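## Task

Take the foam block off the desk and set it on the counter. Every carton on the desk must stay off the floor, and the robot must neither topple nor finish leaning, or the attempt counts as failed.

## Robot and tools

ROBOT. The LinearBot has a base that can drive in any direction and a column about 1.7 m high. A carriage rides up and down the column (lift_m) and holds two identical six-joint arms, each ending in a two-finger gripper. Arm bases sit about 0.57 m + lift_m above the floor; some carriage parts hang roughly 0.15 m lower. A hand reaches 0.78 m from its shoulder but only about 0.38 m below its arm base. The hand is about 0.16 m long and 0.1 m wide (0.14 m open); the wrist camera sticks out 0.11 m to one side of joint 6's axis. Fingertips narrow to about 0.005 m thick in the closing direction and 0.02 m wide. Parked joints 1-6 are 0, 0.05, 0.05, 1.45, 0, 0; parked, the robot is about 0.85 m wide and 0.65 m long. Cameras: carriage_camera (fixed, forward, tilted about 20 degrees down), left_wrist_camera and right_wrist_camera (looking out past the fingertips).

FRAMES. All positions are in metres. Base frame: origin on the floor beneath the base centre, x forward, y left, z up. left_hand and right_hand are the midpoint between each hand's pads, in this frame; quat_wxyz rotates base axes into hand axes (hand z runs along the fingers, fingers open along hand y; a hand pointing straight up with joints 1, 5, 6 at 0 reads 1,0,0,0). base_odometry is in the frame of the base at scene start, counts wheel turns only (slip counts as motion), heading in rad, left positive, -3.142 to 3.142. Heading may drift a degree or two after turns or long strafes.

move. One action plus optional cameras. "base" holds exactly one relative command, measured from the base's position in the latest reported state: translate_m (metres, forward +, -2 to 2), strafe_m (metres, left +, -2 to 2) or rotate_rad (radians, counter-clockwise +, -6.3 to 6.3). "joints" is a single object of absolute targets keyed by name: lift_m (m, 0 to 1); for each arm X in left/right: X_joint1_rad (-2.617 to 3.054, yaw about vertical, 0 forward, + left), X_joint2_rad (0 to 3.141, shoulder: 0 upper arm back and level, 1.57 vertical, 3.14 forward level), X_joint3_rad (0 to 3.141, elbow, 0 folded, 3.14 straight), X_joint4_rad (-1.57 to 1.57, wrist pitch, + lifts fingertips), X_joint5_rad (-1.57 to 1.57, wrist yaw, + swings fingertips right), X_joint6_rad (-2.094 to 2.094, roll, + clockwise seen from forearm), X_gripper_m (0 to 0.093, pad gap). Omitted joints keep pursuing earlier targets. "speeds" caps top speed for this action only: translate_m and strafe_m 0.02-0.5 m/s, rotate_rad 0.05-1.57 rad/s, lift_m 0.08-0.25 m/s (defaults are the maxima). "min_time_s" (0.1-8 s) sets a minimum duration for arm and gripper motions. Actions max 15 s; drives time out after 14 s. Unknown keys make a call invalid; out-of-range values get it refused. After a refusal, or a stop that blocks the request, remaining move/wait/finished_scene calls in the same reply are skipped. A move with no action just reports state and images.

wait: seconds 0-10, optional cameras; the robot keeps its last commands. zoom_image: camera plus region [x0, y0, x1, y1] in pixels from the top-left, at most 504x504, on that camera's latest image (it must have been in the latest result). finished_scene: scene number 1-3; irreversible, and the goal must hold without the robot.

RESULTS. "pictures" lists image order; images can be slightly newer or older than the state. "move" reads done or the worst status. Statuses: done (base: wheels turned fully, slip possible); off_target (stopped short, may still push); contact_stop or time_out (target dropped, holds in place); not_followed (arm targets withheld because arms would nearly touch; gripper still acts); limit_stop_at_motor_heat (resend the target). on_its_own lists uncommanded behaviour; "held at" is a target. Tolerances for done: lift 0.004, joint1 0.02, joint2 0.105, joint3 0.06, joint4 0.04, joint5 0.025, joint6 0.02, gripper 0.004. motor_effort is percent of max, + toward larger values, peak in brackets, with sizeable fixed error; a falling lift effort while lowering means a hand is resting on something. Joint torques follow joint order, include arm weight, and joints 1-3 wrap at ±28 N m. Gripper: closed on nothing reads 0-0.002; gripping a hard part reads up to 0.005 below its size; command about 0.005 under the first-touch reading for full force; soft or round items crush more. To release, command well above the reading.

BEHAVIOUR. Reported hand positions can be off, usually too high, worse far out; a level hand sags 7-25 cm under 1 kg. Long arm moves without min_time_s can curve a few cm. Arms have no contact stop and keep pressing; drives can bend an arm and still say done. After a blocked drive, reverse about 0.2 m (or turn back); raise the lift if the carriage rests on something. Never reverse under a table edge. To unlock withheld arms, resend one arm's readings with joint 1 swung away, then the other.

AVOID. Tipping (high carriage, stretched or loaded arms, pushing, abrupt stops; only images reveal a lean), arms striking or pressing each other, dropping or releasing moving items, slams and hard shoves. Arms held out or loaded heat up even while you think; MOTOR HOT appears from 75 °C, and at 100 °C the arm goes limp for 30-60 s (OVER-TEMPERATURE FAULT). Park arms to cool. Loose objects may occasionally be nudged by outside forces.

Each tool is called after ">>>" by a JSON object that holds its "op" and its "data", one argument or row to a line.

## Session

>>> {"op": "move", "data": {
  "joints": {"lift_m": 0.7},
  "cameras": ["carriage_camera"]
}}

Scene clock: 2.13 s.
Joint torques (N m): left_arm=[0.59 4.25 6.01 -0.21 -0.1 -0.04] | right_arm=[-0.05 4.49 6.97 -0.3 0.01 -0.11]
move: done
base_odometry: x=+0.000 y=+0.000 heading=+0.000
base_status: not commanded
joint_positions: lift_m=+0.700 left_joint1_rad=-0.005 left_joint2_rad=+0.047 left_joint3_rad=+0.038 left_joint4_rad=+1.447 left_joint5_rad=-0.039 left_joint6_rad=-0.008 left_gripper_m=+0.09396 right_joint1_rad=+0.004 right_joint2_rad=+0.041 right_joint3_rad=+0.059 right_joint4_rad=+1.486 right_joint5_rad=-0.003 right_joint6_rad=+0.011 right_gripper_m=+0.09396
joint_status: all done
motor_effort: lift_m=+31(38) drive_wheels=-1(4)
left_hand: x=+0.2672 y=+0.3155 z=+1.6818 quat_wxyz=(+0.998, -0.020, +0.066, -0.006) (m; base frame)
right_hand: x=+0.2492 y=-0.3084 z=+1.6885 quat_wxyz=(+0.999, -0.001, +0.033, +0.008) (m; base frame)
pictures: carriage_camera
Images, in order (width x height): carriage_camera 504x504.

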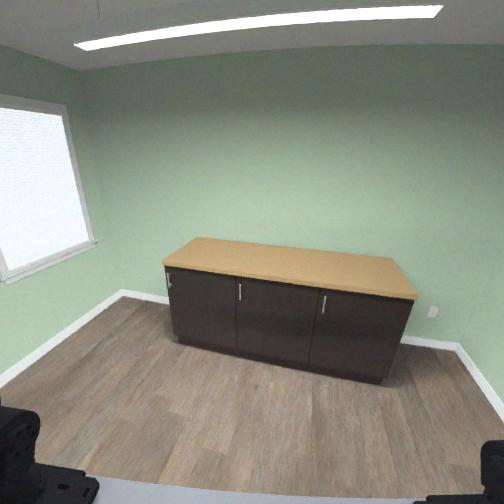

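>>> {"op": "move", "data": {
  "base": {"rotate_rad": 3.14},
  "cameras": ["carriage_camera"]
}}

Scene clock: 13.53 s.
Joint torques (N m): left_arm=[0.65 4.23 6.04 -0.18 -0.08 -0.04] | right_arm=[-0.02 4.48 6.99 -0.29 0.01 -0.13]
move: done
base_odometry: x=+0.000 y=+0.000 heading=+3.139
base_status: done
joint_positions: lift_m=+0.700 left_joint1_rad=-0.005 left_joint2_rad=+0.047 left_joint3_rad=+0.038 left_joint4_rad=+1.445 left_joint5_rad=-0.039 left_joint6_rad=-0.008 left_gripper_m=+0.09398 right_joint1_rad=+0.004 right_joint2_rad=+0.041 right_joint3_rad=+0.059 right_joint4_rad=+1.485 right_joint5_rad=-0.003 right_joint6_rad=+0.011 right_gripper_m=+0.09398
joint_status: not commanded
motor_effort: lift_m=+31(31) drive_wheels=+7(20)
left_hand: x=+0.2677 y=+0.3155 z=+1.6817 quat_wxyz=(+0.998, -0.020, +0.067, -0.006) (m; base frame)
right_hand: x=+0.2493 y=-0.3084 z=+1.6885 quat_wxyz=(+0.999, -0.001, +0.034, +0.008) (m; base frame)
pictures: carriage_camera
Images, in order (width x height): carriage_camera 504x504.

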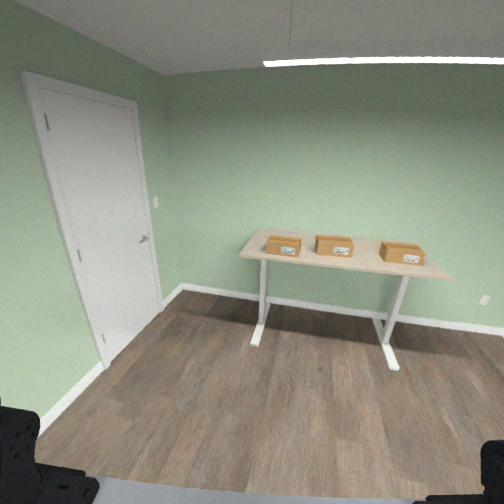

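>>> {"op": "zoom_image", "data": {
  "camera": "carriage_camera",
  "region": [230, 215, 460, 295]
}}

Scaled by 2.191 from the camera's 504x504 image, which has a finer 720x720 frame.

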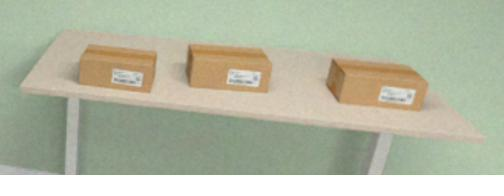

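>>> {"op": "move", "data": {
  "base": {"rotate_rad": -0.265},
  "joints": {"lift_m": 0.85},
  "cameras": []
}}

>>> {"op": "move", "data": {
  "base": {"translate_m": 1.2},
  "speeds": {"translate_m": 0.4},
  "cameras": ["carriage_camera"]
}}

Scene clock: 27.70 s.
Joint torques (N m): left_arm=[0.53 4.18 6.05 -0.19 -0.08 -0.04] | right_arm=[-0.02 4.46 6.97 -0.3 0 -0.12]
move: done
base_odometry: x=+0.000 y=+0.000 heading=+2.875
base_status: done
joint_positions: lift_m=+0.850 left_joint1_rad=-0.005 left_joint2_rad=+0.047 left_joint3_rad=+0.038 left_joint4_rad=+1.444 left_joint5_rad=-0.039 left_joint6_rad=-0.008 left_gripper_m=+0.09398 right_joint1_rad=+0.004 right_joint2_rad=+0.041 right_joint3_rad=+0.059 right_joint4_rad=+1.485 right_joint5_rad=-0.003 right_joint6_rad=+0.011 right_gripper_m=+0.09398
joint_status: all done
motor_effort: lift_m=+31(38) drive_wheels=-10(14)
left_hand: x=+0.2678 y=+0.3155 z=+1.8317 quat_wxyz=(+0.998, -0.020, +0.068, -0.006) (m; base frame)
right_hand: x=+0.2493 y=-0.3084 z=+1.8385 quat_wxyz=(+0.999, -0.001, +0.034, +0.008) (m; base frame)
pictures: none
No camera images: "cameras" was empty.

Scene clock: 32.60 s.
Joint torques (N m): left_arm=[0.65 4.21 6.04 -0.2 -0.09 -0.05] | right_arm=[-0.03 4.49 7.01 -0.3 0.01 -0.12]
move: done
base_odometry: x=-1.158 y=+0.314 heading=+2.876
base_status: done
joint_positions: lift_m=+0.850 left_joint1_rad=-0.005 left_joint2_rad=+0.047 left_joint3_rad=+0.038 left_joint4_rad=+1.445 left_joint5_rad=-0.039 left_joint6_rad=-0.008 left_gripper_m=+0.09398 right_joint1_rad=+0.004 right_joint2_rad=+0.041 right_joint3_rad=+0.059 right_joint4_rad=+1.486 right_joint5_rad=-0.003 right_joint6_rad=+0.011 right_gripper_m=+0.09398
joint_status: not commanded
motor_effort: lift_m=+31(31) drive_wheels=-8(21)
left_hand: x=+0.2676 y=+0.3155 z=+1.8317 quat_wxyz=(+0.998, -0.020, +0.067, -0.006) (m; base frame)
right_hand: x=+0.2492 y=-0.3084 z=+1.8385 quat_wxyz=(+0.999, -0.001, +0.033, +0.008) (m; base frame)
pictures: carriage_camera
Images, in order (width x height): carriage_camera 504x504.

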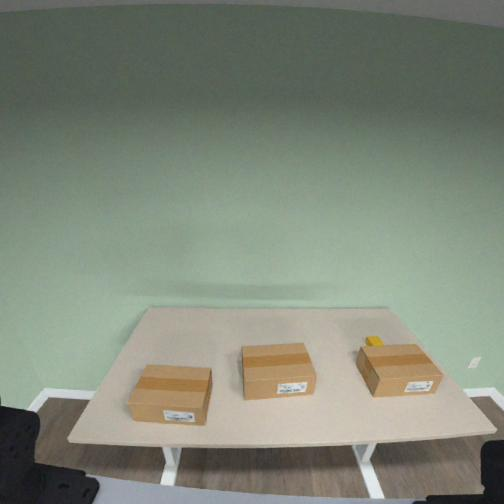

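>>> {"op": "move", "data": {
  "base": {"strafe_m": -0.3},
  "speeds": {"strafe_m": 0.3},
  "joints": {"right_joint1_rad": 0.0, "right_joint2_rad": 2.689, "right_joint3_rad": 1.733, "right_joint4_rad": -0.615, "right_joint5_rad": 0, "right_joint6_rad": 0},
  "min_time_s": 2.5,
  "cameras": []
}}

>>> {"op": "move", "data": {
  "base": {"translate_m": 0.2},
  "speeds": {"translate_m": 0.25},
  "cameras": ["carriage_camera", "right_wrist_camera"]
}}

Scene clock: 110.33 s.
Joint torques (N m): left_arm=[0.59 4.23 5.97 -0.2 -0.1 -0.05] | right_arm=[-0.13 -13.15 7.56 0.17 0.02 -0.22]
move: done
base_odometry: x=-1.080 y=+0.604 heading=+2.877
base_status: done
joint_positions: lift_m=+0.850 left_joint1_rad=-0.005 left_joint2_rad=+0.047 left_joint3_rad=+0.038 left_joint4_rad=+1.446 left_joint5_rad=-0.039 left_joint6_rad=-0.008 left_gripper_m=+0.09398 right_joint1_rad=+0.001 right_joint2_rad=+2.686 right_joint3_rad=+1.713 right_joint4_rad=-0.594 right_joint5_rad=-0.002 right_joint6_rad=+0.011 right_gripper_m=+0.09398
joint_status: all done
motor_effort: lift_m=+31(31) drive_wheels=-5(11)
left_hand: x=+0.2674 y=+0.3156 z=+1.8318 quat_wxyz=(+0.998, -0.020, +0.067, -0.005) (m; base frame)
right_hand: x=+0.6781 y=-0.3082 z=+1.2195 quat_wxyz=(+0.002, +0.005, +1.000, +0.001) (m; base frame)
pictures: none
No camera images: "cameras" was empty.

Scene clock: 112.40 s.
Joint torques (N m): left_arm=[0.59 4.21 6.04 -0.23 -0.1 -0.05] | right_arm=[-0.12 -13.15 7.34 0.21 0.03 -0.23]
move: done
base_odometry: x=-1.273 y=+0.657 heading=+2.876
base_status: done
joint_positions: lift_m=+0.850 left_joint1_rad=-0.005 left_joint2_rad=+0.047 left_joint3_rad=+0.038 left_joint4_rad=+1.446 left_joint5_rad=-0.039 left_joint6_rad=-0.008 left_gripper_m=+0.09398 right_joint1_rad=+0.001 right_joint2_rad=+2.686 right_joint3_rad=+1.715 right_joint4_rad=-0.603 right_joint5_rad=-0.002 right_joint6_rad=+0.011 right_gripper_m=+0.09398
joint_status: not commanded
motor_effort: lift_m=+31(31) drive_wheels=-9(16)
left_hand: x=+0.2675 y=+0.3156 z=+1.8317 quat_wxyz=(+0.998, -0.020, +0.067, -0.005) (m; base frame)
right_hand: x=+0.6769 y=-0.3082 z=+1.2199 quat_wxyz=(-0.002, +0.005, +1.000, +0.001) (m; base frame)
pictures: carriage_camera, right_wrist_camera
Images, in order (width x height): carriage_camera 504x504, right_wrist_camera 504x504.

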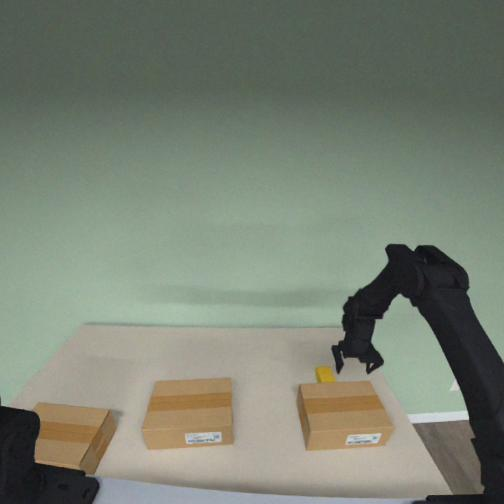

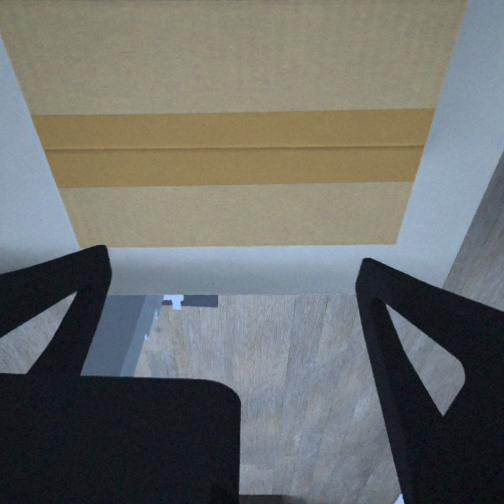

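>>> {"op": "move", "data": {
  "base": {"translate_m": 0.15},
  "speeds": {"translate_m": 0.2},
  "cameras": ["carriage_camera", "right_wrist_camera"]
}}

Scene clock: 125.80 s.
Joint torques (N m): left_arm=[0.58 4.41 6.04 -0.24 -0.08 -0.06] | right_arm=[-0.16 -13.15 7.32 0.25 0.03 -0.21]
move: done
base_odometry: x=-1.417 y=+0.696 heading=+2.875
base_status: done
joint_positions: lift_m=+0.850 left_joint1_rad=-0.005 left_joint2_rad=+0.047 left_joint3_rad=+0.038 left_joint4_rad=+1.445 left_joint5_rad=-0.039 left_joint6_rad=-0.008 left_gripper_m=+0.09398 right_joint1_rad=+0.001 right_joint2_rad=+2.686 right_joint3_rad=+1.715 right_joint4_rad=-0.606 right_joint5_rad=-0.002 right_joint6_rad=+0.011 right_gripper_m=+0.09398
joint_status: not commanded
motor_effort: lift_m=+31(31) drive_wheels=-7(14)
left_hand: x=+0.2676 y=+0.3156 z=+1.8317 quat_wxyz=(+0.998, -0.020, +0.067, -0.005) (m; base frame)
right_hand: x=+0.6762 y=-0.3082 z=+1.2199 quat_wxyz=(-0.003, +0.005, +1.000, +0.001) (m; base frame)
pictures: carriage_camera, right_wrist_camera
Images, in order (width x height): carriage_camera 504x504, right_wrist_camera 504x504.

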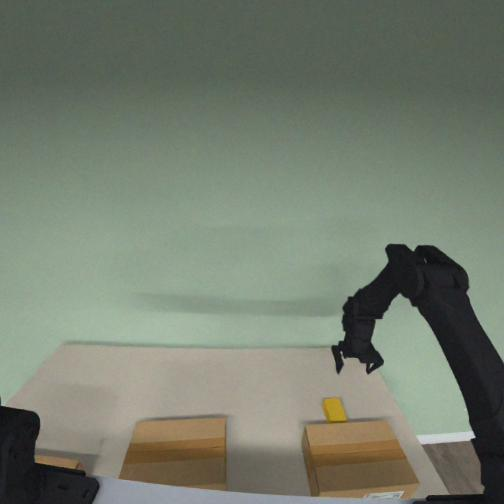

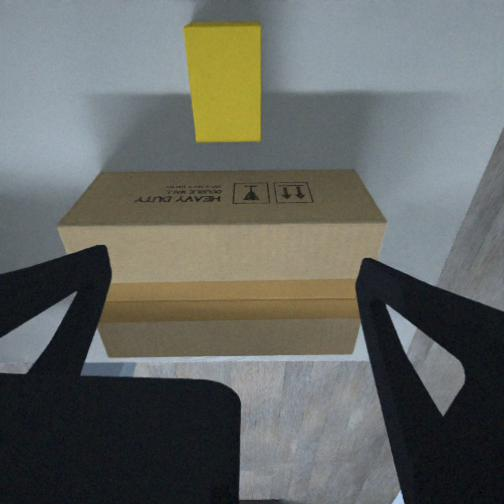

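>>> {"op": "move", "data": {
  "joints": {"right_joint1_rad": 0.035, "right_joint2_rad": 3.008, "right_joint3_rad": 1.942, "right_joint4_rad": -0.505, "right_joint5_rad": 0, "right_joint6_rad": 0.035},
  "min_time_s": 2,
  "cameras": ["right_wrist_camera"]
}}

>>> {"op": "move", "data": {
  "joints": {"lift_m": 0.77},
  "speeds": {"lift_m": 0.12},
  "cameras": ["right_wrist_camera"]
}}

Scene clock: 166.67 s.
Joint torques (N m): left_arm=[0.58 4.21 6.02 -0.19 -0.09 -0.04] | right_arm=[0.75 -12.96 6.9 0.5 0.04 0.01]
move: done
base_odometry: x=-1.417 y=+0.696 heading=+2.875
base_status: not commanded
joint_positions: lift_m=+0.850 left_joint1_rad=-0.005 left_joint2_rad=+0.047 left_joint3_rad=+0.038 left_joint4_rad=+1.445 left_joint5_rad=-0.039 left_joint6_rad=-0.008 left_gripper_m=+0.09398 right_joint1_rad=+0.026 right_joint2_rad=+3.000 right_joint3_rad=+1.923 right_joint4_rad=-0.526 right_joint5_rad=-0.002 right_joint6_rad=+0.022 right_gripper_m=+0.09398
joint_status: all done
motor_effort: lift_m=+31(31) drive_wheels=+5(6)
left_hand: x=+0.2676 y=+0.3156 z=+1.8317 quat_wxyz=(+0.998, -0.020, +0.067, -0.005) (m; base frame)
right_hand: x=+0.6752 y=-0.2973 z=+1.1222 quat_wxyz=(-0.016, -0.002, +1.000, +0.000) (m; base frame)
pictures: right_wrist_camera
Images, in order (width x height): right_wrist_camera 504x504.

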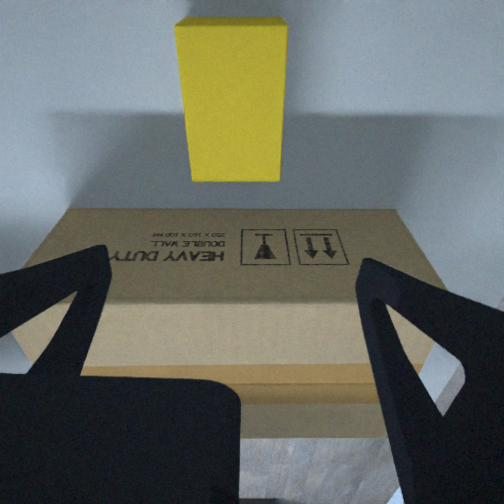

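Scene clock: 167.73 s.
Joint torques (N m): left_arm=[0.62 4.25 6.04 -0.17 -0.09 -0.05] | right_arm=[0.75 -13.9 6.31 0.46 0.02 -0.01]
move: done
base_odometry: x=-1.417 y=+0.696 heading=+2.875
base_status: not commanded
joint_positions: lift_m=+0.770 left_joint1_rad=-0.005 left_joint2_rad=+0.047 left_joint3_rad=+0.038 left_joint4_rad=+1.445 left_joint5_rad=-0.039 left_joint6_rad=-0.008 left_gripper_m=+0.09398 right_joint1_rad=+0.026 right_joint2_rad=+3.010 right_joint3_rad=+1.929 right_joint4_rad=-0.520 right_joint5_rad=-0.002 right_joint6_rad=+0.022 right_gripper_m=+0.09398
joint_status: all done
motor_effort: lift_m=+28(30) drive_wheels=-6(9)
left_hand: x=+0.2676 y=+0.3156 z=+1.7520 quat_wxyz=(+0.998, -0.020, +0.067, -0.005) (m; base frame)
right_hand: x=+0.6753 y=-0.2973 z=+1.0391 quat_wxyz=(-0.015, -0.002, +1.000, +0.001) (m; base frame)
pictures: right_wrist_camera
Images, in order (width x height): right_wrist_camera 504x504.

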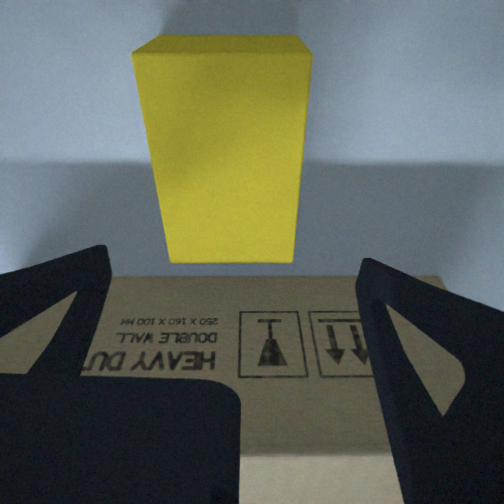

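>>> {"op": "zoom_image", "data": {
  "camera": "right_wrist_camera",
  "region": [100, 10, 360, 270]
}}

Scaled by 1.938 from the camera's 504x504 image, which has a finer 720x720 frame.

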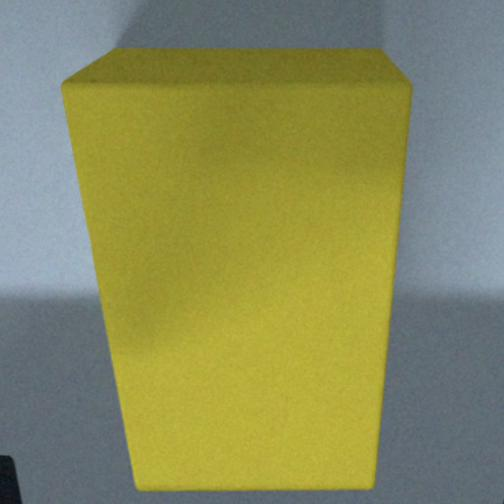

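>>> {"op": "move", "data": {
  "joints": {"lift_m": 0.728, "right_joint1_rad": 0.045, "right_joint2_rad": 3.024, "right_joint3_rad": 1.995, "right_joint4_rad": -0.515, "right_joint5_rad": 0, "right_joint6_rad": 0.045},
  "speeds": {"lift_m": 0.1},
  "min_time_s": 1,
  "cameras": ["right_wrist_camera"]
}}

Scene clock: 220.33 s.
Joint torques (N m): left_arm=[0.59 4.16 5.98 -0.19 -0.09 -0.05] | right_arm=[0.69 -13.31 7.24 0.42 0.02 0]
move: done
base_odometry: x=-1.417 y=+0.696 heading=+2.875
base_status: not commanded
joint_positions: lift_m=+0.728 left_joint1_rad=-0.005 left_joint2_rad=+0.047 left_joint3_rad=+0.038 left_joint4_rad=+1.445 left_joint5_rad=-0.039 left_joint6_rad=-0.008 left_gripper_m=+0.09398 right_joint1_rad=+0.037 right_joint2_rad=+3.017 right_joint3_rad=+1.975 right_joint4_rad=-0.518 right_joint5_rad=-0.002 right_joint6_rad=+0.032 right_gripper_m=+0.09398
joint_status: all done
motor_effort: lift_m=+27(29) drive_wheels=+4(10)
left_hand: x=+0.2676 y=+0.3156 z=+1.7100 quat_wxyz=(+0.998, -0.020, +0.067, -0.005) (m; base frame)
right_hand: x=+0.6928 y=-0.2917 z=+1.0021 quat_wxyz=(+0.006, -0.002, +1.000, +0.001) (m; base frame)
pictures: right_wrist_camera
Images, in order (width x height): right_wrist_camera 504x504.

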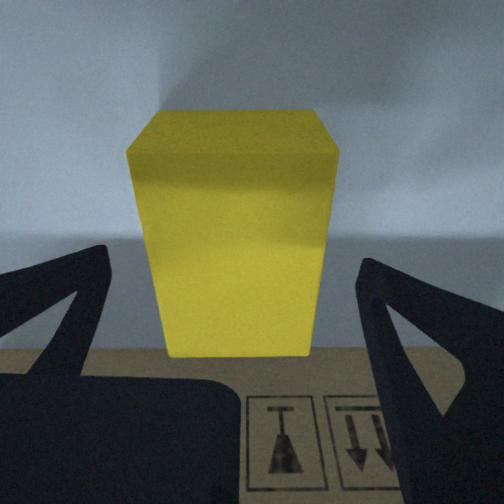

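>>> {"op": "move", "data": {
  "joints": {"lift_m": 0.712},
  "speeds": {"lift_m": 0.1},
  "cameras": ["right_wrist_camera", "carriage_camera"]
}}

Scene clock: 227.40 s.
Joint torques (N m): left_arm=[0.47 4.22 6.08 -0.19 -0.09 -0.04] | right_arm=[0.68 -14.2 6.58 0.42 0.04 0.01]
move: done
base_odometry: x=-1.417 y=+0.696 heading=+2.875
base_status: not commanded
joint_positions: lift_m=+0.712 left_joint1_rad=-0.005 left_joint2_rad=+0.047 left_joint3_rad=+0.038 left_joint4_rad=+1.445 left_joint5_rad=-0.039 left_joint6_rad=-0.008 left_gripper_m=+0.09398 right_joint1_rad=+0.037 right_joint2_rad=+3.026 right_joint3_rad=+1.982 right_joint4_rad=-0.518 right_joint5_rad=-0.002 right_joint6_rad=+0.032 right_gripper_m=+0.09398
joint_status: all done
motor_effort: lift_m=+28(29) drive_wheels=+5(8)
left_hand: x=+0.2676 y=+0.3156 z=+1.6940 quat_wxyz=(+0.998, -0.020, +0.067, -0.005) (m; base frame)
right_hand: x=+0.6918 y=-0.2918 z=+0.9830 quat_wxyz=(+0.004, -0.002, +1.000, +0.001) (m; base frame)
pictures: carriage_camera, right_wrist_camera
Images, in order (width x height): carriage_camera 504x504, right_wrist_camera 504x504.

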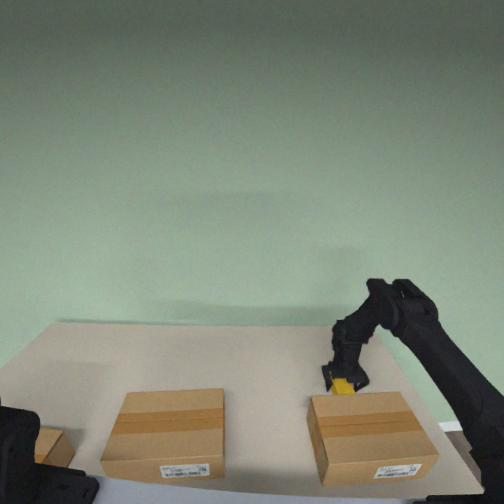

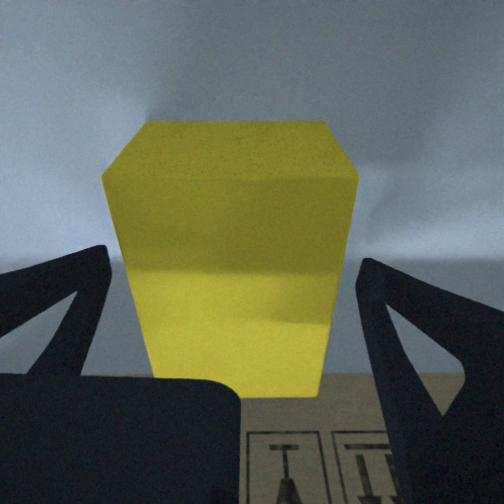

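>>> {"op": "move", "data": {
  "joints": {"right_gripper_m": 0.049},
  "min_time_s": 1.5,
  "cameras": ["right_wrist_camera"]
}}

Scene clock: 233.23 s.
Joint torques (N m): left_arm=[0.58 4.19 6.02 -0.2 -0.09 -0.05] | right_arm=[0.72 -14.16 6.57 0.42 0.04 0]
move: off_target
base_odometry: x=-1.417 y=+0.696 heading=+2.875
base_status: not commanded
joint_positions: lift_m=+0.712 left_joint1_rad=-0.005 left_joint2_rad=+0.047 left_joint3_rad=+0.038 left_joint4_rad=+1.445 left_joint5_rad=-0.039 left_joint6_rad=-0.008 left_gripper_m=+0.09398 right_joint1_rad=+0.037 right_joint2_rad=+3.026 right_joint3_rad=+1.982 right_joint4_rad=-0.518 right_joint5_rad=-0.002 right_joint6_rad=+0.033 right_gripper_m=+0.05694
joint_status: right_gripper_m off_target (ended at +0.05697, target +0.04900)
motor_effort: lift_m=+28(28) drive_wheels=+5(6)
left_hand: x=+0.2676 y=+0.3156 z=+1.6940 quat_wxyz=(+0.998, -0.020, +0.067, -0.005) (m; base frame)
right_hand: x=+0.6918 y=-0.2918 z=+0.9830 quat_wxyz=(+0.004, -0.002, +1.000, +0.001) (m; base frame)
pictures: right_wrist_camera
Images, in order (width x height): right_wrist_camera 504x504.

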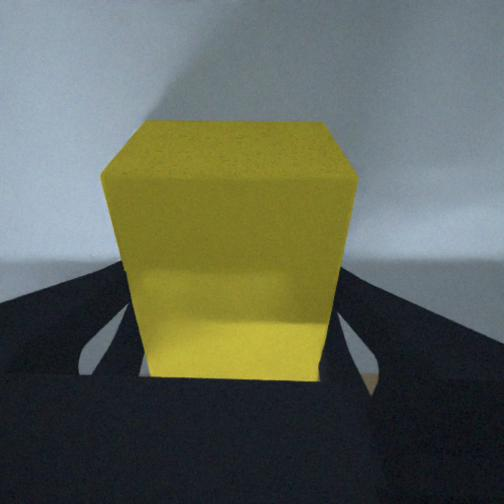

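>>> {"op": "move", "data": {
  "joints": {"lift_m": 0.9},
  "cameras": ["right_wrist_camera"]
}}

>>> {"op": "move", "data": {
  "base": {"translate_m": -0.5},
  "speeds": {"translate_m": 0.3},
  "joints": {"right_joint1_rad": 0.0, "right_joint2_rad": 1.57, "right_joint3_rad": 1.57, "right_joint4_rad": -1.57, "right_joint5_rad": 0, "right_joint6_rad": 0},
  "min_time_s": 3,
  "cameras": ["right_wrist_camera", "carriage_camera"]
}}

>>> {"op": "move", "data": {
  "base": {"rotate_rad": -3.057},
  "joints": {"lift_m": 0.7},
  "speeds": {"rotate_rad": 0.9, "lift_m": 0.15},
  "cameras": ["carriage_camera"]
}}

Scene clock: 263.50 s.
Joint torques (N m): left_arm=[0.58 4.15 6.04 -0.22 -0.09 -0.05] | right_arm=[0.66 -14.82 6.27 0.42 0.03 0]
move: done
base_odometry: x=-1.417 y=+0.696 heading=+2.875
base_status: not commanded
joint_positions: lift_m=+0.900 left_joint1_rad=-0.005 left_joint2_rad=+0.047 left_joint3_rad=+0.038 left_joint4_rad=+1.445 left_joint5_rad=-0.039 left_joint6_rad=-0.008 left_gripper_m=+0.09398 right_joint1_rad=+0.037 right_joint2_rad=+3.032 right_joint3_rad=+1.984 right_joint4_rad=-0.518 right_joint5_rad=-0.002 right_joint6_rad=+0.033 right_gripper_m=+0.05693
joint_status: all done
motor_effort: lift_m=+31(39) drive_wheels=+5(9)
left_hand: x=+0.2676 y=+0.3156 z=+1.8817 quat_wxyz=(+0.998, -0.020, +0.067, -0.005) (m; base frame)
right_hand: x=+0.6903 y=-0.2918 z=+1.1685 quat_wxyz=(+0.002, -0.002, +1.000, +0.001) (m; base frame)
pictures: right_wrist_camera
Images, in order (width x height): right_wrist_camera 504x504.

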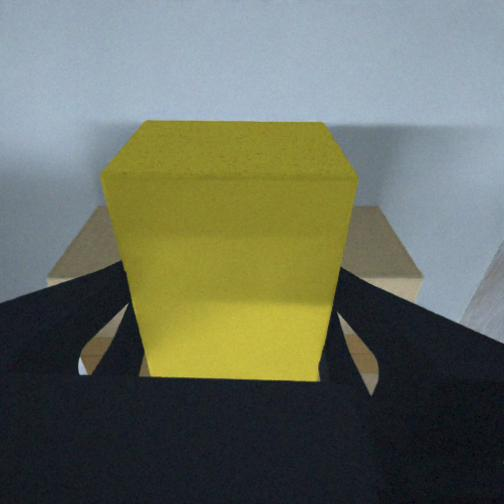

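Scene clock: 266.80 s.
Joint torques (N m): left_arm=[0.59 4.18 6 -0.19 -0.09 -0.05] | right_arm=[-0.79 -8.72 6.58 0.23 0.03 -0.24]
move: done
base_odometry: x=-0.935 y=+0.565 heading=+2.875
base_status: done
joint_positions: lift_m=+0.900 left_joint1_rad=-0.005 left_joint2_rad=+0.047 left_joint3_rad=+0.038 left_joint4_rad=+1.444 left_joint5_rad=-0.040 left_joint6_rad=-0.008 left_gripper_m=+0.09398 right_joint1_rad=+0.008 right_joint2_rad=+1.593 right_joint3_rad=+1.575 right_joint4_rad=-1.542 right_joint5_rad=-0.002 right_joint6_rad=+0.013 right_gripper_m=+0.05693
joint_status: all done
joint sent to its limit — right_joint4_rad, lower limit.
motor_effort: lift_m=+31(31) drive_wheels=-2(17)
left_hand: x=+0.2678 y=+0.3156 z=+1.8817 quat_wxyz=(+0.997, -0.020, +0.068, -0.005) (m; base frame)
right_hand: x=+0.5072 y=-0.3064 z=+1.6416 quat_wxyz=(+0.005, +0.002, +1.000, +0.001) (m; base frame)
pictures: carriage_camera, right_wrist_camera
Images, in order (width x height): carriage_camera 504x504, right_wrist_camera 504x504.

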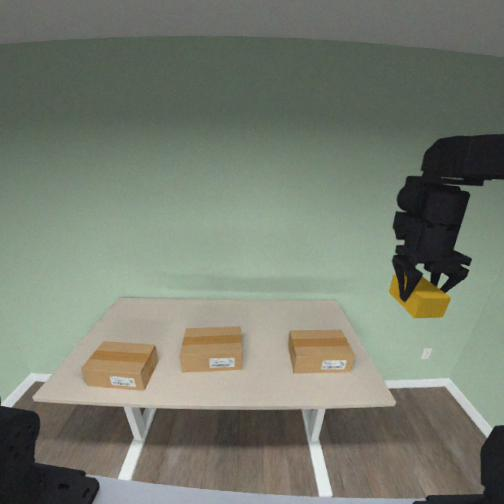

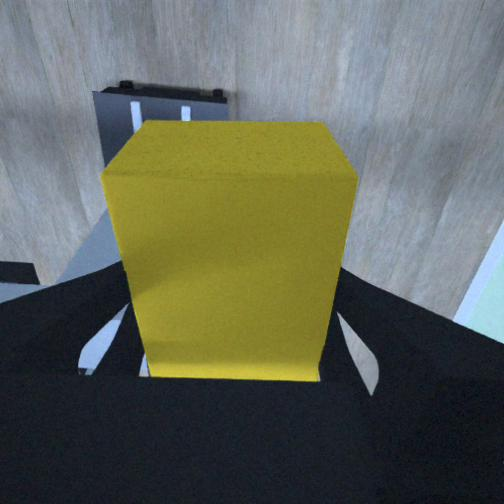

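Scene clock: 271.63 s.
Joint torques (N m): left_arm=[0.59 4.21 6.02 -0.18 -0.06 -0.06] | right_arm=[-0.24 -8.34 7.24 0.24 0.03 -0.24]
move: done
base_odometry: x=-0.935 y=+0.565 heading=-0.181
base_status: done
joint_positions: lift_m=+0.700 left_joint1_rad=-0.005 left_joint2_rad=+0.047 left_joint3_rad=+0.038 left_joint4_rad=+1.444 left_joint5_rad=-0.040 left_joint6_rad=-0.008 left_gripper_m=+0.09400 right_joint1_rad=+0.003 right_joint2_rad=+1.589 right_joint3_rad=+1.569 right_joint4_rad=-1.549 right_joint5_rad=-0.001 right_joint6_rad=+0.012 right_gripper_m=+0.05693
joint_status: all done
motor_effort: lift_m=+28(29) drive_wheels=+6(16)
left_hand: x=+0.2678 y=+0.3157 z=+1.6820 quat_wxyz=(+0.997, -0.020, +0.068, -0.005) (m; base frame)
right_hand: x=+0.5041 y=-0.3081 z=+1.4411 quat_wxyz=(+0.000, +0.005, +1.000, +0.001) (m; base frame)
pictures: carriage_camera
Images, in order (width x height): carriage_camera 504x504.

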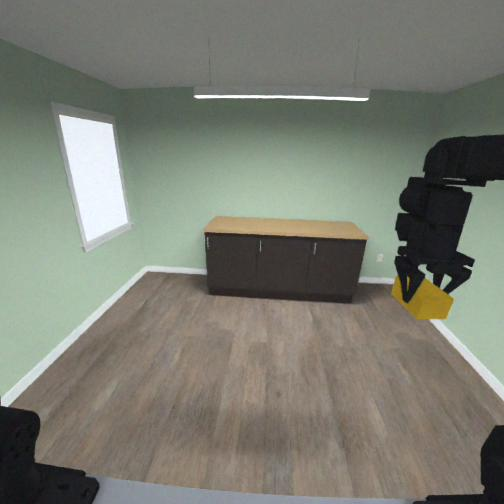

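>>> {"op": "move", "data": {
  "base": {"translate_m": 1.9},
  "speeds": {"translate_m": 0.45},
  "cameras": ["carriage_camera", "right_wrist_camera"]
}}

Scene clock: 281.77 s.
Joint torques (N m): left_arm=[0.62 4.25 6 -0.19 -0.08 -0.05] | right_arm=[-0.2 -8.32 7.3 0.26 0.02 -0.24]
move: done
base_odometry: x=+0.933 y=+0.219 heading=-0.183
base_status: done
joint_positions: lift_m=+0.700 left_joint1_rad=-0.005 left_joint2_rad=+0.047 left_joint3_rad=+0.038 left_joint4_rad=+1.445 left_joint5_rad=-0.040 left_joint6_rad=-0.008 left_gripper_m=+0.09400 right_joint1_rad=+0.003 right_joint2_rad=+1.589 right_joint3_rad=+1.569 right_joint4_rad=-1.552 right_joint5_rad=-0.001 right_joint6_rad=+0.012 right_gripper_m=+0.05693
joint_status: not commanded
motor_effort: lift_m=+28(28) drive_wheels=-9(23)
left_hand: x=+0.2676 y=+0.3157 z=+1.6820 quat_wxyz=(+0.998, -0.020, +0.067, -0.005) (m; base frame)
right_hand: x=+0.5034 y=-0.3081 z=+1.4412 quat_wxyz=(-0.001, +0.005, +1.000, +0.001) (m; base frame)
pictures: carriage_camera, right_wrist_camera
Images, in order (width x height): carriage_camera 504x504, right_wrist_camera 504x504.

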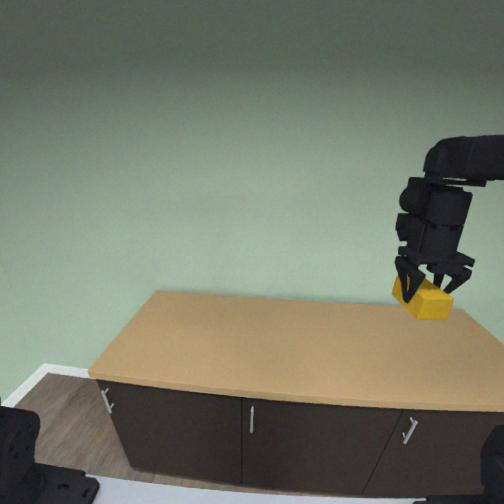

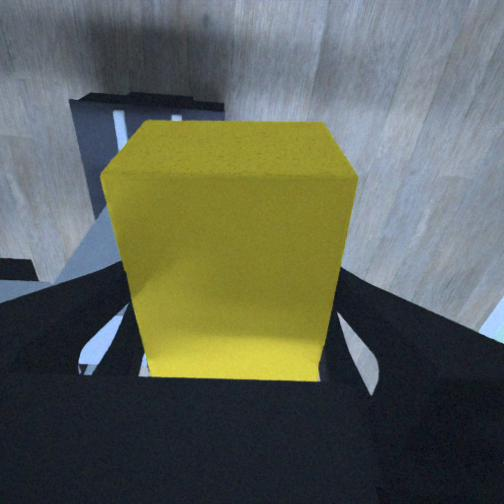

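>>> {"op": "move", "data": {
  "base": {"translate_m": 0.2},
  "speeds": {"translate_m": 0.2},
  "joints": {"right_joint1_rad": 0.0, "right_joint2_rad": 2.689, "right_joint3_rad": 1.74, "right_joint4_rad": -0.61, "right_joint5_rad": 0, "right_joint6_rad": 0},
  "min_time_s": 2.5,
  "cameras": ["carriage_camera", "right_wrist_camera"]
}}

Scene clock: 292.97 s.
Joint torques (N m): left_arm=[0.64 4.21 6.01 -0.21 -0.08 -0.05] | right_arm=[-0.27 -12.86 7.64 0.53 0.02 -0.23]
move: done
base_odometry: x=+1.130 y=+0.182 heading=-0.184
base_status: done
joint_positions: lift_m=+0.700 left_joint1_rad=-0.005 left_joint2_rad=+0.047 left_joint3_rad=+0.038 left_joint4_rad=+1.446 left_joint5_rad=-0.040 left_joint6_rad=-0.008 left_gripper_m=+0.09400 right_joint1_rad=+0.003 right_joint2_rad=+2.684 right_joint3_rad=+1.719 right_joint4_rad=-0.632 right_joint5_rad=-0.001 right_joint6_rad=+0.012 right_gripper_m=+0.05693
joint_status: all done
motor_effort: lift_m=+28(28) drive_wheels=-11(16)
left_hand: x=+0.2675 y=+0.3157 z=+1.6820 quat_wxyz=(+0.998, -0.020, +0.067, -0.005) (m; base frame)
right_hand: x=+0.6723 y=-0.3076 z=+1.0720 quat_wxyz=(-0.013, +0.005, +1.000, +0.001) (m; base frame)
pictures: carriage_camera, right_wrist_camera
Images, in order (width x height): carriage_camera 504x504, right_wrist_camera 504x504.

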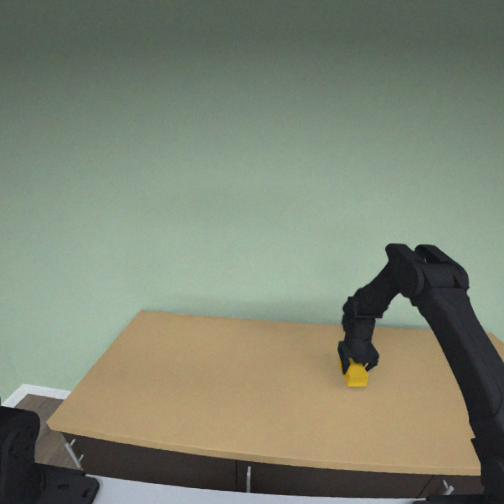

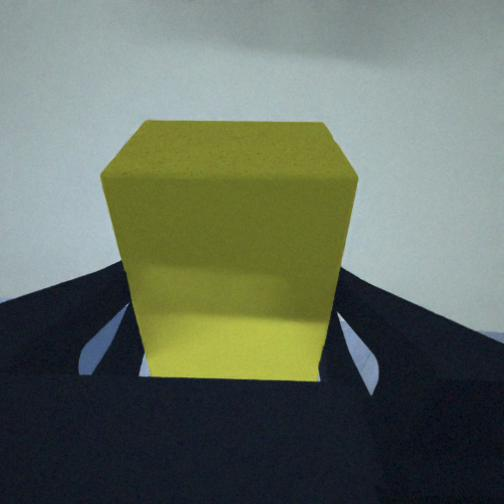

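>>> {"op": "move", "data": {
  "joints": {"lift_m": 0.585},
  "speeds": {"lift_m": 0.15},
  "cameras": ["right_wrist_camera"]
}}

>>> {"op": "move", "data": {
  "joints": {"lift_m": 0.572},
  "speeds": {"lift_m": 0.08},
  "cameras": ["right_wrist_camera"]
}}

Scene clock: 301.47 s.
Joint torques (N m): left_arm=[0.51 4.26 6.01 -0.19 -0.08 -0.04] | right_arm=[-0.25 -13.96 6.93 0.47 0.02 -0.24]
move: done
base_odometry: x=+1.130 y=+0.182 heading=-0.184
base_status: not commanded
joint_positions: lift_m=+0.585 left_joint1_rad=-0.005 left_joint2_rad=+0.047 left_joint3_rad=+0.038 left_joint4_rad=+1.446 left_joint5_rad=-0.040 left_joint6_rad=-0.008 left_gripper_m=+0.09400 right_joint1_rad=+0.003 right_joint2_rad=+2.695 right_joint3_rad=+1.726 right_joint4_rad=-0.624 right_joint5_rad=-0.001 right_joint6_rad=+0.012 right_gripper_m=+0.05693
joint_status: all done
motor_effort: lift_m=+27(28) drive_wheels=-9(12)
left_hand: x=+0.2675 y=+0.3157 z=+1.5670 quat_wxyz=(+0.998, -0.020, +0.067, -0.005) (m; base frame)
right_hand: x=+0.6738 y=-0.3076 z=+0.9536 quat_wxyz=(-0.011, +0.005, +1.000, +0.001) (m; base frame)
pictures: right_wrist_camera
Images, in order (width x height): right_wrist_camera 504x504.

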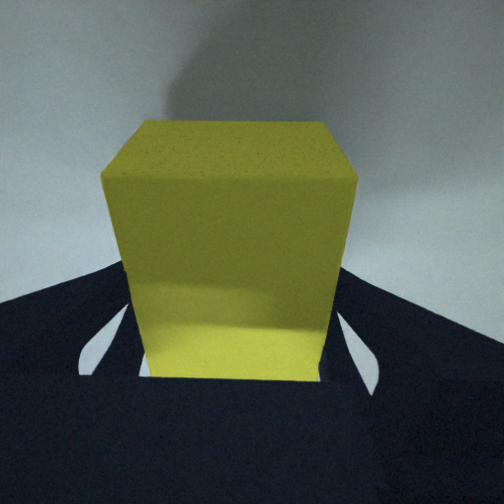

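Scene clock: 302.00 s.
Joint torques (N m): left_arm=[0.61 4.16 6.01 -0.2 -0.06 -0.05] | right_arm=[-0.27 -13.93 6.64 0.54 0.03 -0.22]
move: done
base_odometry: x=+1.130 y=+0.182 heading=-0.184
base_status: not commanded
joint_positions: lift_m=+0.572 left_joint1_rad=-0.005 left_joint2_rad=+0.047 left_joint3_rad=+0.038 left_joint4_rad=+1.446 left_joint5_rad=-0.040 left_joint6_rad=-0.008 left_gripper_m=+0.09400 right_joint1_rad=+0.003 right_joint2_rad=+2.693 right_joint3_rad=+1.729 right_joint4_rad=-0.632 right_joint5_rad=-0.001 right_joint6_rad=+0.011 right_gripper_m=+0.05693
joint_status: all done
motor_effort: lift_m=+25(27) drive_wheels=+7(11)
left_hand: x=+0.2675 y=+0.3157 z=+1.5542 quat_wxyz=(+0.998, -0.020, +0.067, -0.005) (m; base frame)
right_hand: x=+0.6732 y=-0.3076 z=+0.9418 quat_wxyz=(-0.013, +0.004, +1.000, +0.001) (m; base frame)
pictures: right_wrist_camera
Images, in order (width x height): right_wrist_camera 504x504.

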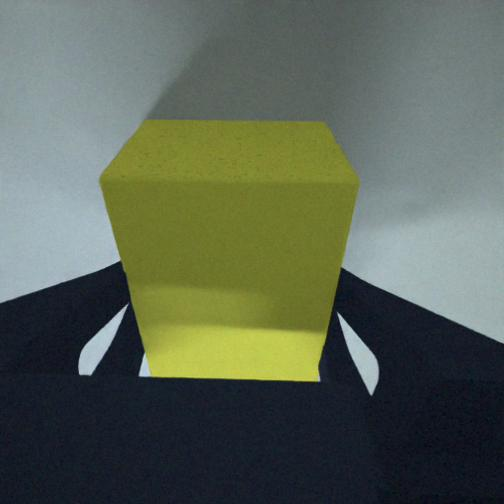

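>>> {"op": "move", "data": {
  "joints": {"lift_m": 0.565},
  "speeds": {"lift_m": 0.08},
  "cameras": ["right_wrist_camera"]
}}

Scene clock: 305.87 s.
Joint torques (N m): left_arm=[0.59 4.22 5.82 -0.2 -0.08 -0.05] | right_arm=[-0.23 -12.63 6.42 0.78 0.03 -0.22]
move: done
base_odometry: x=+1.130 y=+0.182 heading=-0.184
base_status: not commanded
joint_positions: lift_m=+0.565 left_joint1_rad=-0.005 left_joint2_rad=+0.047 left_joint3_rad=+0.038 left_joint4_rad=+1.446 left_joint5_rad=-0.040 left_joint6_rad=-0.008 left_gripper_m=+0.09400 right_joint1_rad=+0.003 right_joint2_rad=+2.680 right_joint3_rad=+1.732 right_joint4_rad=-0.654 right_joint5_rad=-0.001 right_joint6_rad=+0.011 right_gripper_m=+0.05693
joint_status: all done
motor_effort: lift_m=+25(26) drive_wheels=+8(8)
left_hand: x=+0.2675 y=+0.3157 z=+1.5473 quat_wxyz=(+0.998, -0.020, +0.067, -0.005) (m; base frame)
right_hand: x=+0.6728 y=-0.3076 z=+0.9410 quat_wxyz=(-0.016, +0.004, +1.000, +0.001) (m; base frame)
pictures: right_wrist_camera
Images, in order (width x height): right_wrist_camera 504x504.

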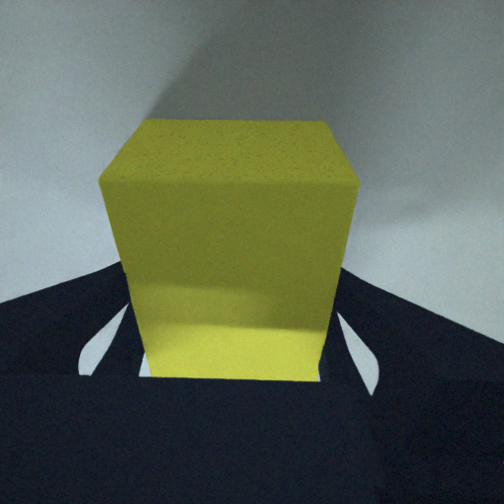

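>>> {"op": "move", "data": {
  "joints": {"lift_m": 0.571, "right_joint4_rad": -0.58},
  "speeds": {"lift_m": 0.08},
  "cameras": []
}}

>>> {"op": "move", "data": {
  "joints": {"right_gripper_m": 0.09},
  "min_time_s": 1.2,
  "cameras": ["right_wrist_camera"]
}}

Scene clock: 315.97 s.
Joint torques (N m): left_arm=[0.51 4.18 6.01 -0.19 -0.08 -0.06] | right_arm=[-0.25 -12.93 6.5 0.65 0.03 -0.23]
move: done
base_odometry: x=+1.130 y=+0.182 heading=-0.184
base_status: not commanded
joint_positions: lift_m=+0.571 left_joint1_rad=-0.005 left_joint2_rad=+0.047 left_joint3_rad=+0.038 left_joint4_rad=+1.446 left_joint5_rad=-0.040 left_joint6_rad=-0.008 left_gripper_m=+0.09400 right_joint1_rad=+0.003 right_joint2_rad=+2.683 right_joint3_rad=+1.732 right_joint4_rad=-0.602 right_joint5_rad=-0.001 right_joint6_rad=+0.011 right_gripper_m=+0.05692
joint_status: all done
motor_effort: lift_m=+31(36) drive_wheels=+6(8)
left_hand: x=+0.2675 y=+0.3157 z=+1.5527 quat_wxyz=(+0.998, -0.020, +0.067, -0.005) (m; base frame)
right_hand: x=+0.6849 y=-0.3076 z=+0.9454 quat_wxyz=(+0.009, +0.004, +1.000, +0.001) (m; base frame)
pictures: none
No camera images: "cameras" was empty.

Scene clock: 317.43 s.
Joint torques (N m): left_arm=[0.57 4.25 6.05 -0.2 -0.07 -0.05] | right_arm=[-0.28 -12.97 6.5 0.63 0.02 -0.23]
move: done
base_odometry: x=+1.130 y=+0.182 heading=-0.184
base_status: not commanded
joint_positions: lift_m=+0.571 left_joint1_rad=-0.005 left_joint2_rad=+0.047 left_joint3_rad=+0.038 left_joint4_rad=+1.446 left_joint5_rad=-0.040 left_joint6_rad=-0.008 left_gripper_m=+0.09400 right_joint1_rad=+0.003 right_joint2_rad=+2.683 right_joint3_rad=+1.732 right_joint4_rad=-0.601 right_joint5_rad=-0.001 right_joint6_rad=+0.011 right_gripper_m=+0.08994
joint_status: all done
motor_effort: lift_m=+31(31) drive_wheels=+5(8)
left_hand: x=+0.2675 y=+0.3157 z=+1.5527 quat_wxyz=(+0.998, -0.020, +0.067, -0.005) (m; base frame)
right_hand: x=+0.6853 y=-0.3076 z=+0.9454 quat_wxyz=(+0.009, +0.004, +1.000, +0.001) (m; base frame)
pictures: right_wrist_camera
Images, in order (width x height): right_wrist_camera 504x504.

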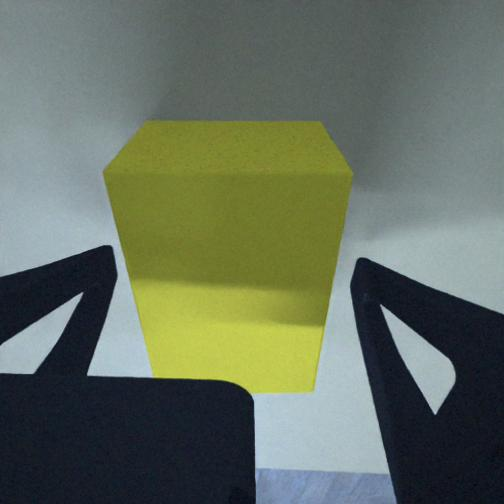

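>>> {"op": "move", "data": {
  "joints": {"lift_m": 0.7},
  "cameras": ["right_wrist_camera", "carriage_camera"]
}}

Scene clock: 322.70 s.
Joint torques (N m): left_arm=[0.61 4.25 6.05 -0.19 -0.08 -0.05] | right_arm=[-0.28 -14.35 6.42 0.53 0.02 -0.23]
move: done
base_odometry: x=+1.130 y=+0.182 heading=-0.184
base_status: not commanded
joint_positions: lift_m=+0.700 left_joint1_rad=-0.005 left_joint2_rad=+0.047 left_joint3_rad=+0.038 left_joint4_rad=+1.446 left_joint5_rad=-0.040 left_joint6_rad=-0.008 left_gripper_m=+0.09400 right_joint1_rad=+0.003 right_joint2_rad=+2.697 right_joint3_rad=+1.732 right_joint4_rad=-0.592 right_joint5_rad=-0.001 right_joint6_rad=+0.011 right_gripper_m=+0.08994
joint_status: all done
motor_effort: lift_m=+30(38) drive_wheels=+6(11)
left_hand: x=+0.2675 y=+0.3157 z=+1.6818 quat_wxyz=(+0.998, -0.020, +0.067, -0.005) (m; base frame)
right_hand: x=+0.6831 y=-0.3076 z=+1.0682 quat_wxyz=(+0.007, +0.004, +1.000, +0.001) (m; base frame)
pictures: carriage_camera, right_wrist_camera
Images, in order (width x height): carriage_camera 504x504, right_wrist_camera 504x504.

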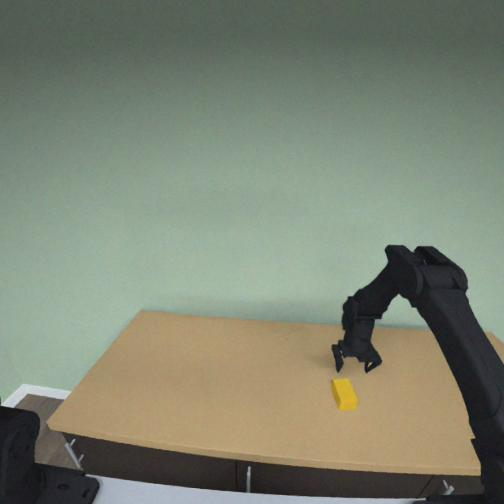

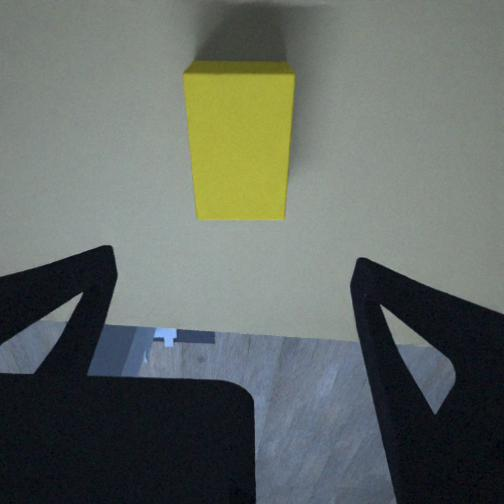

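>>> {"op": "finished_scene", "data": {
  "scene": 2
}}

The scene is finished: the task was done.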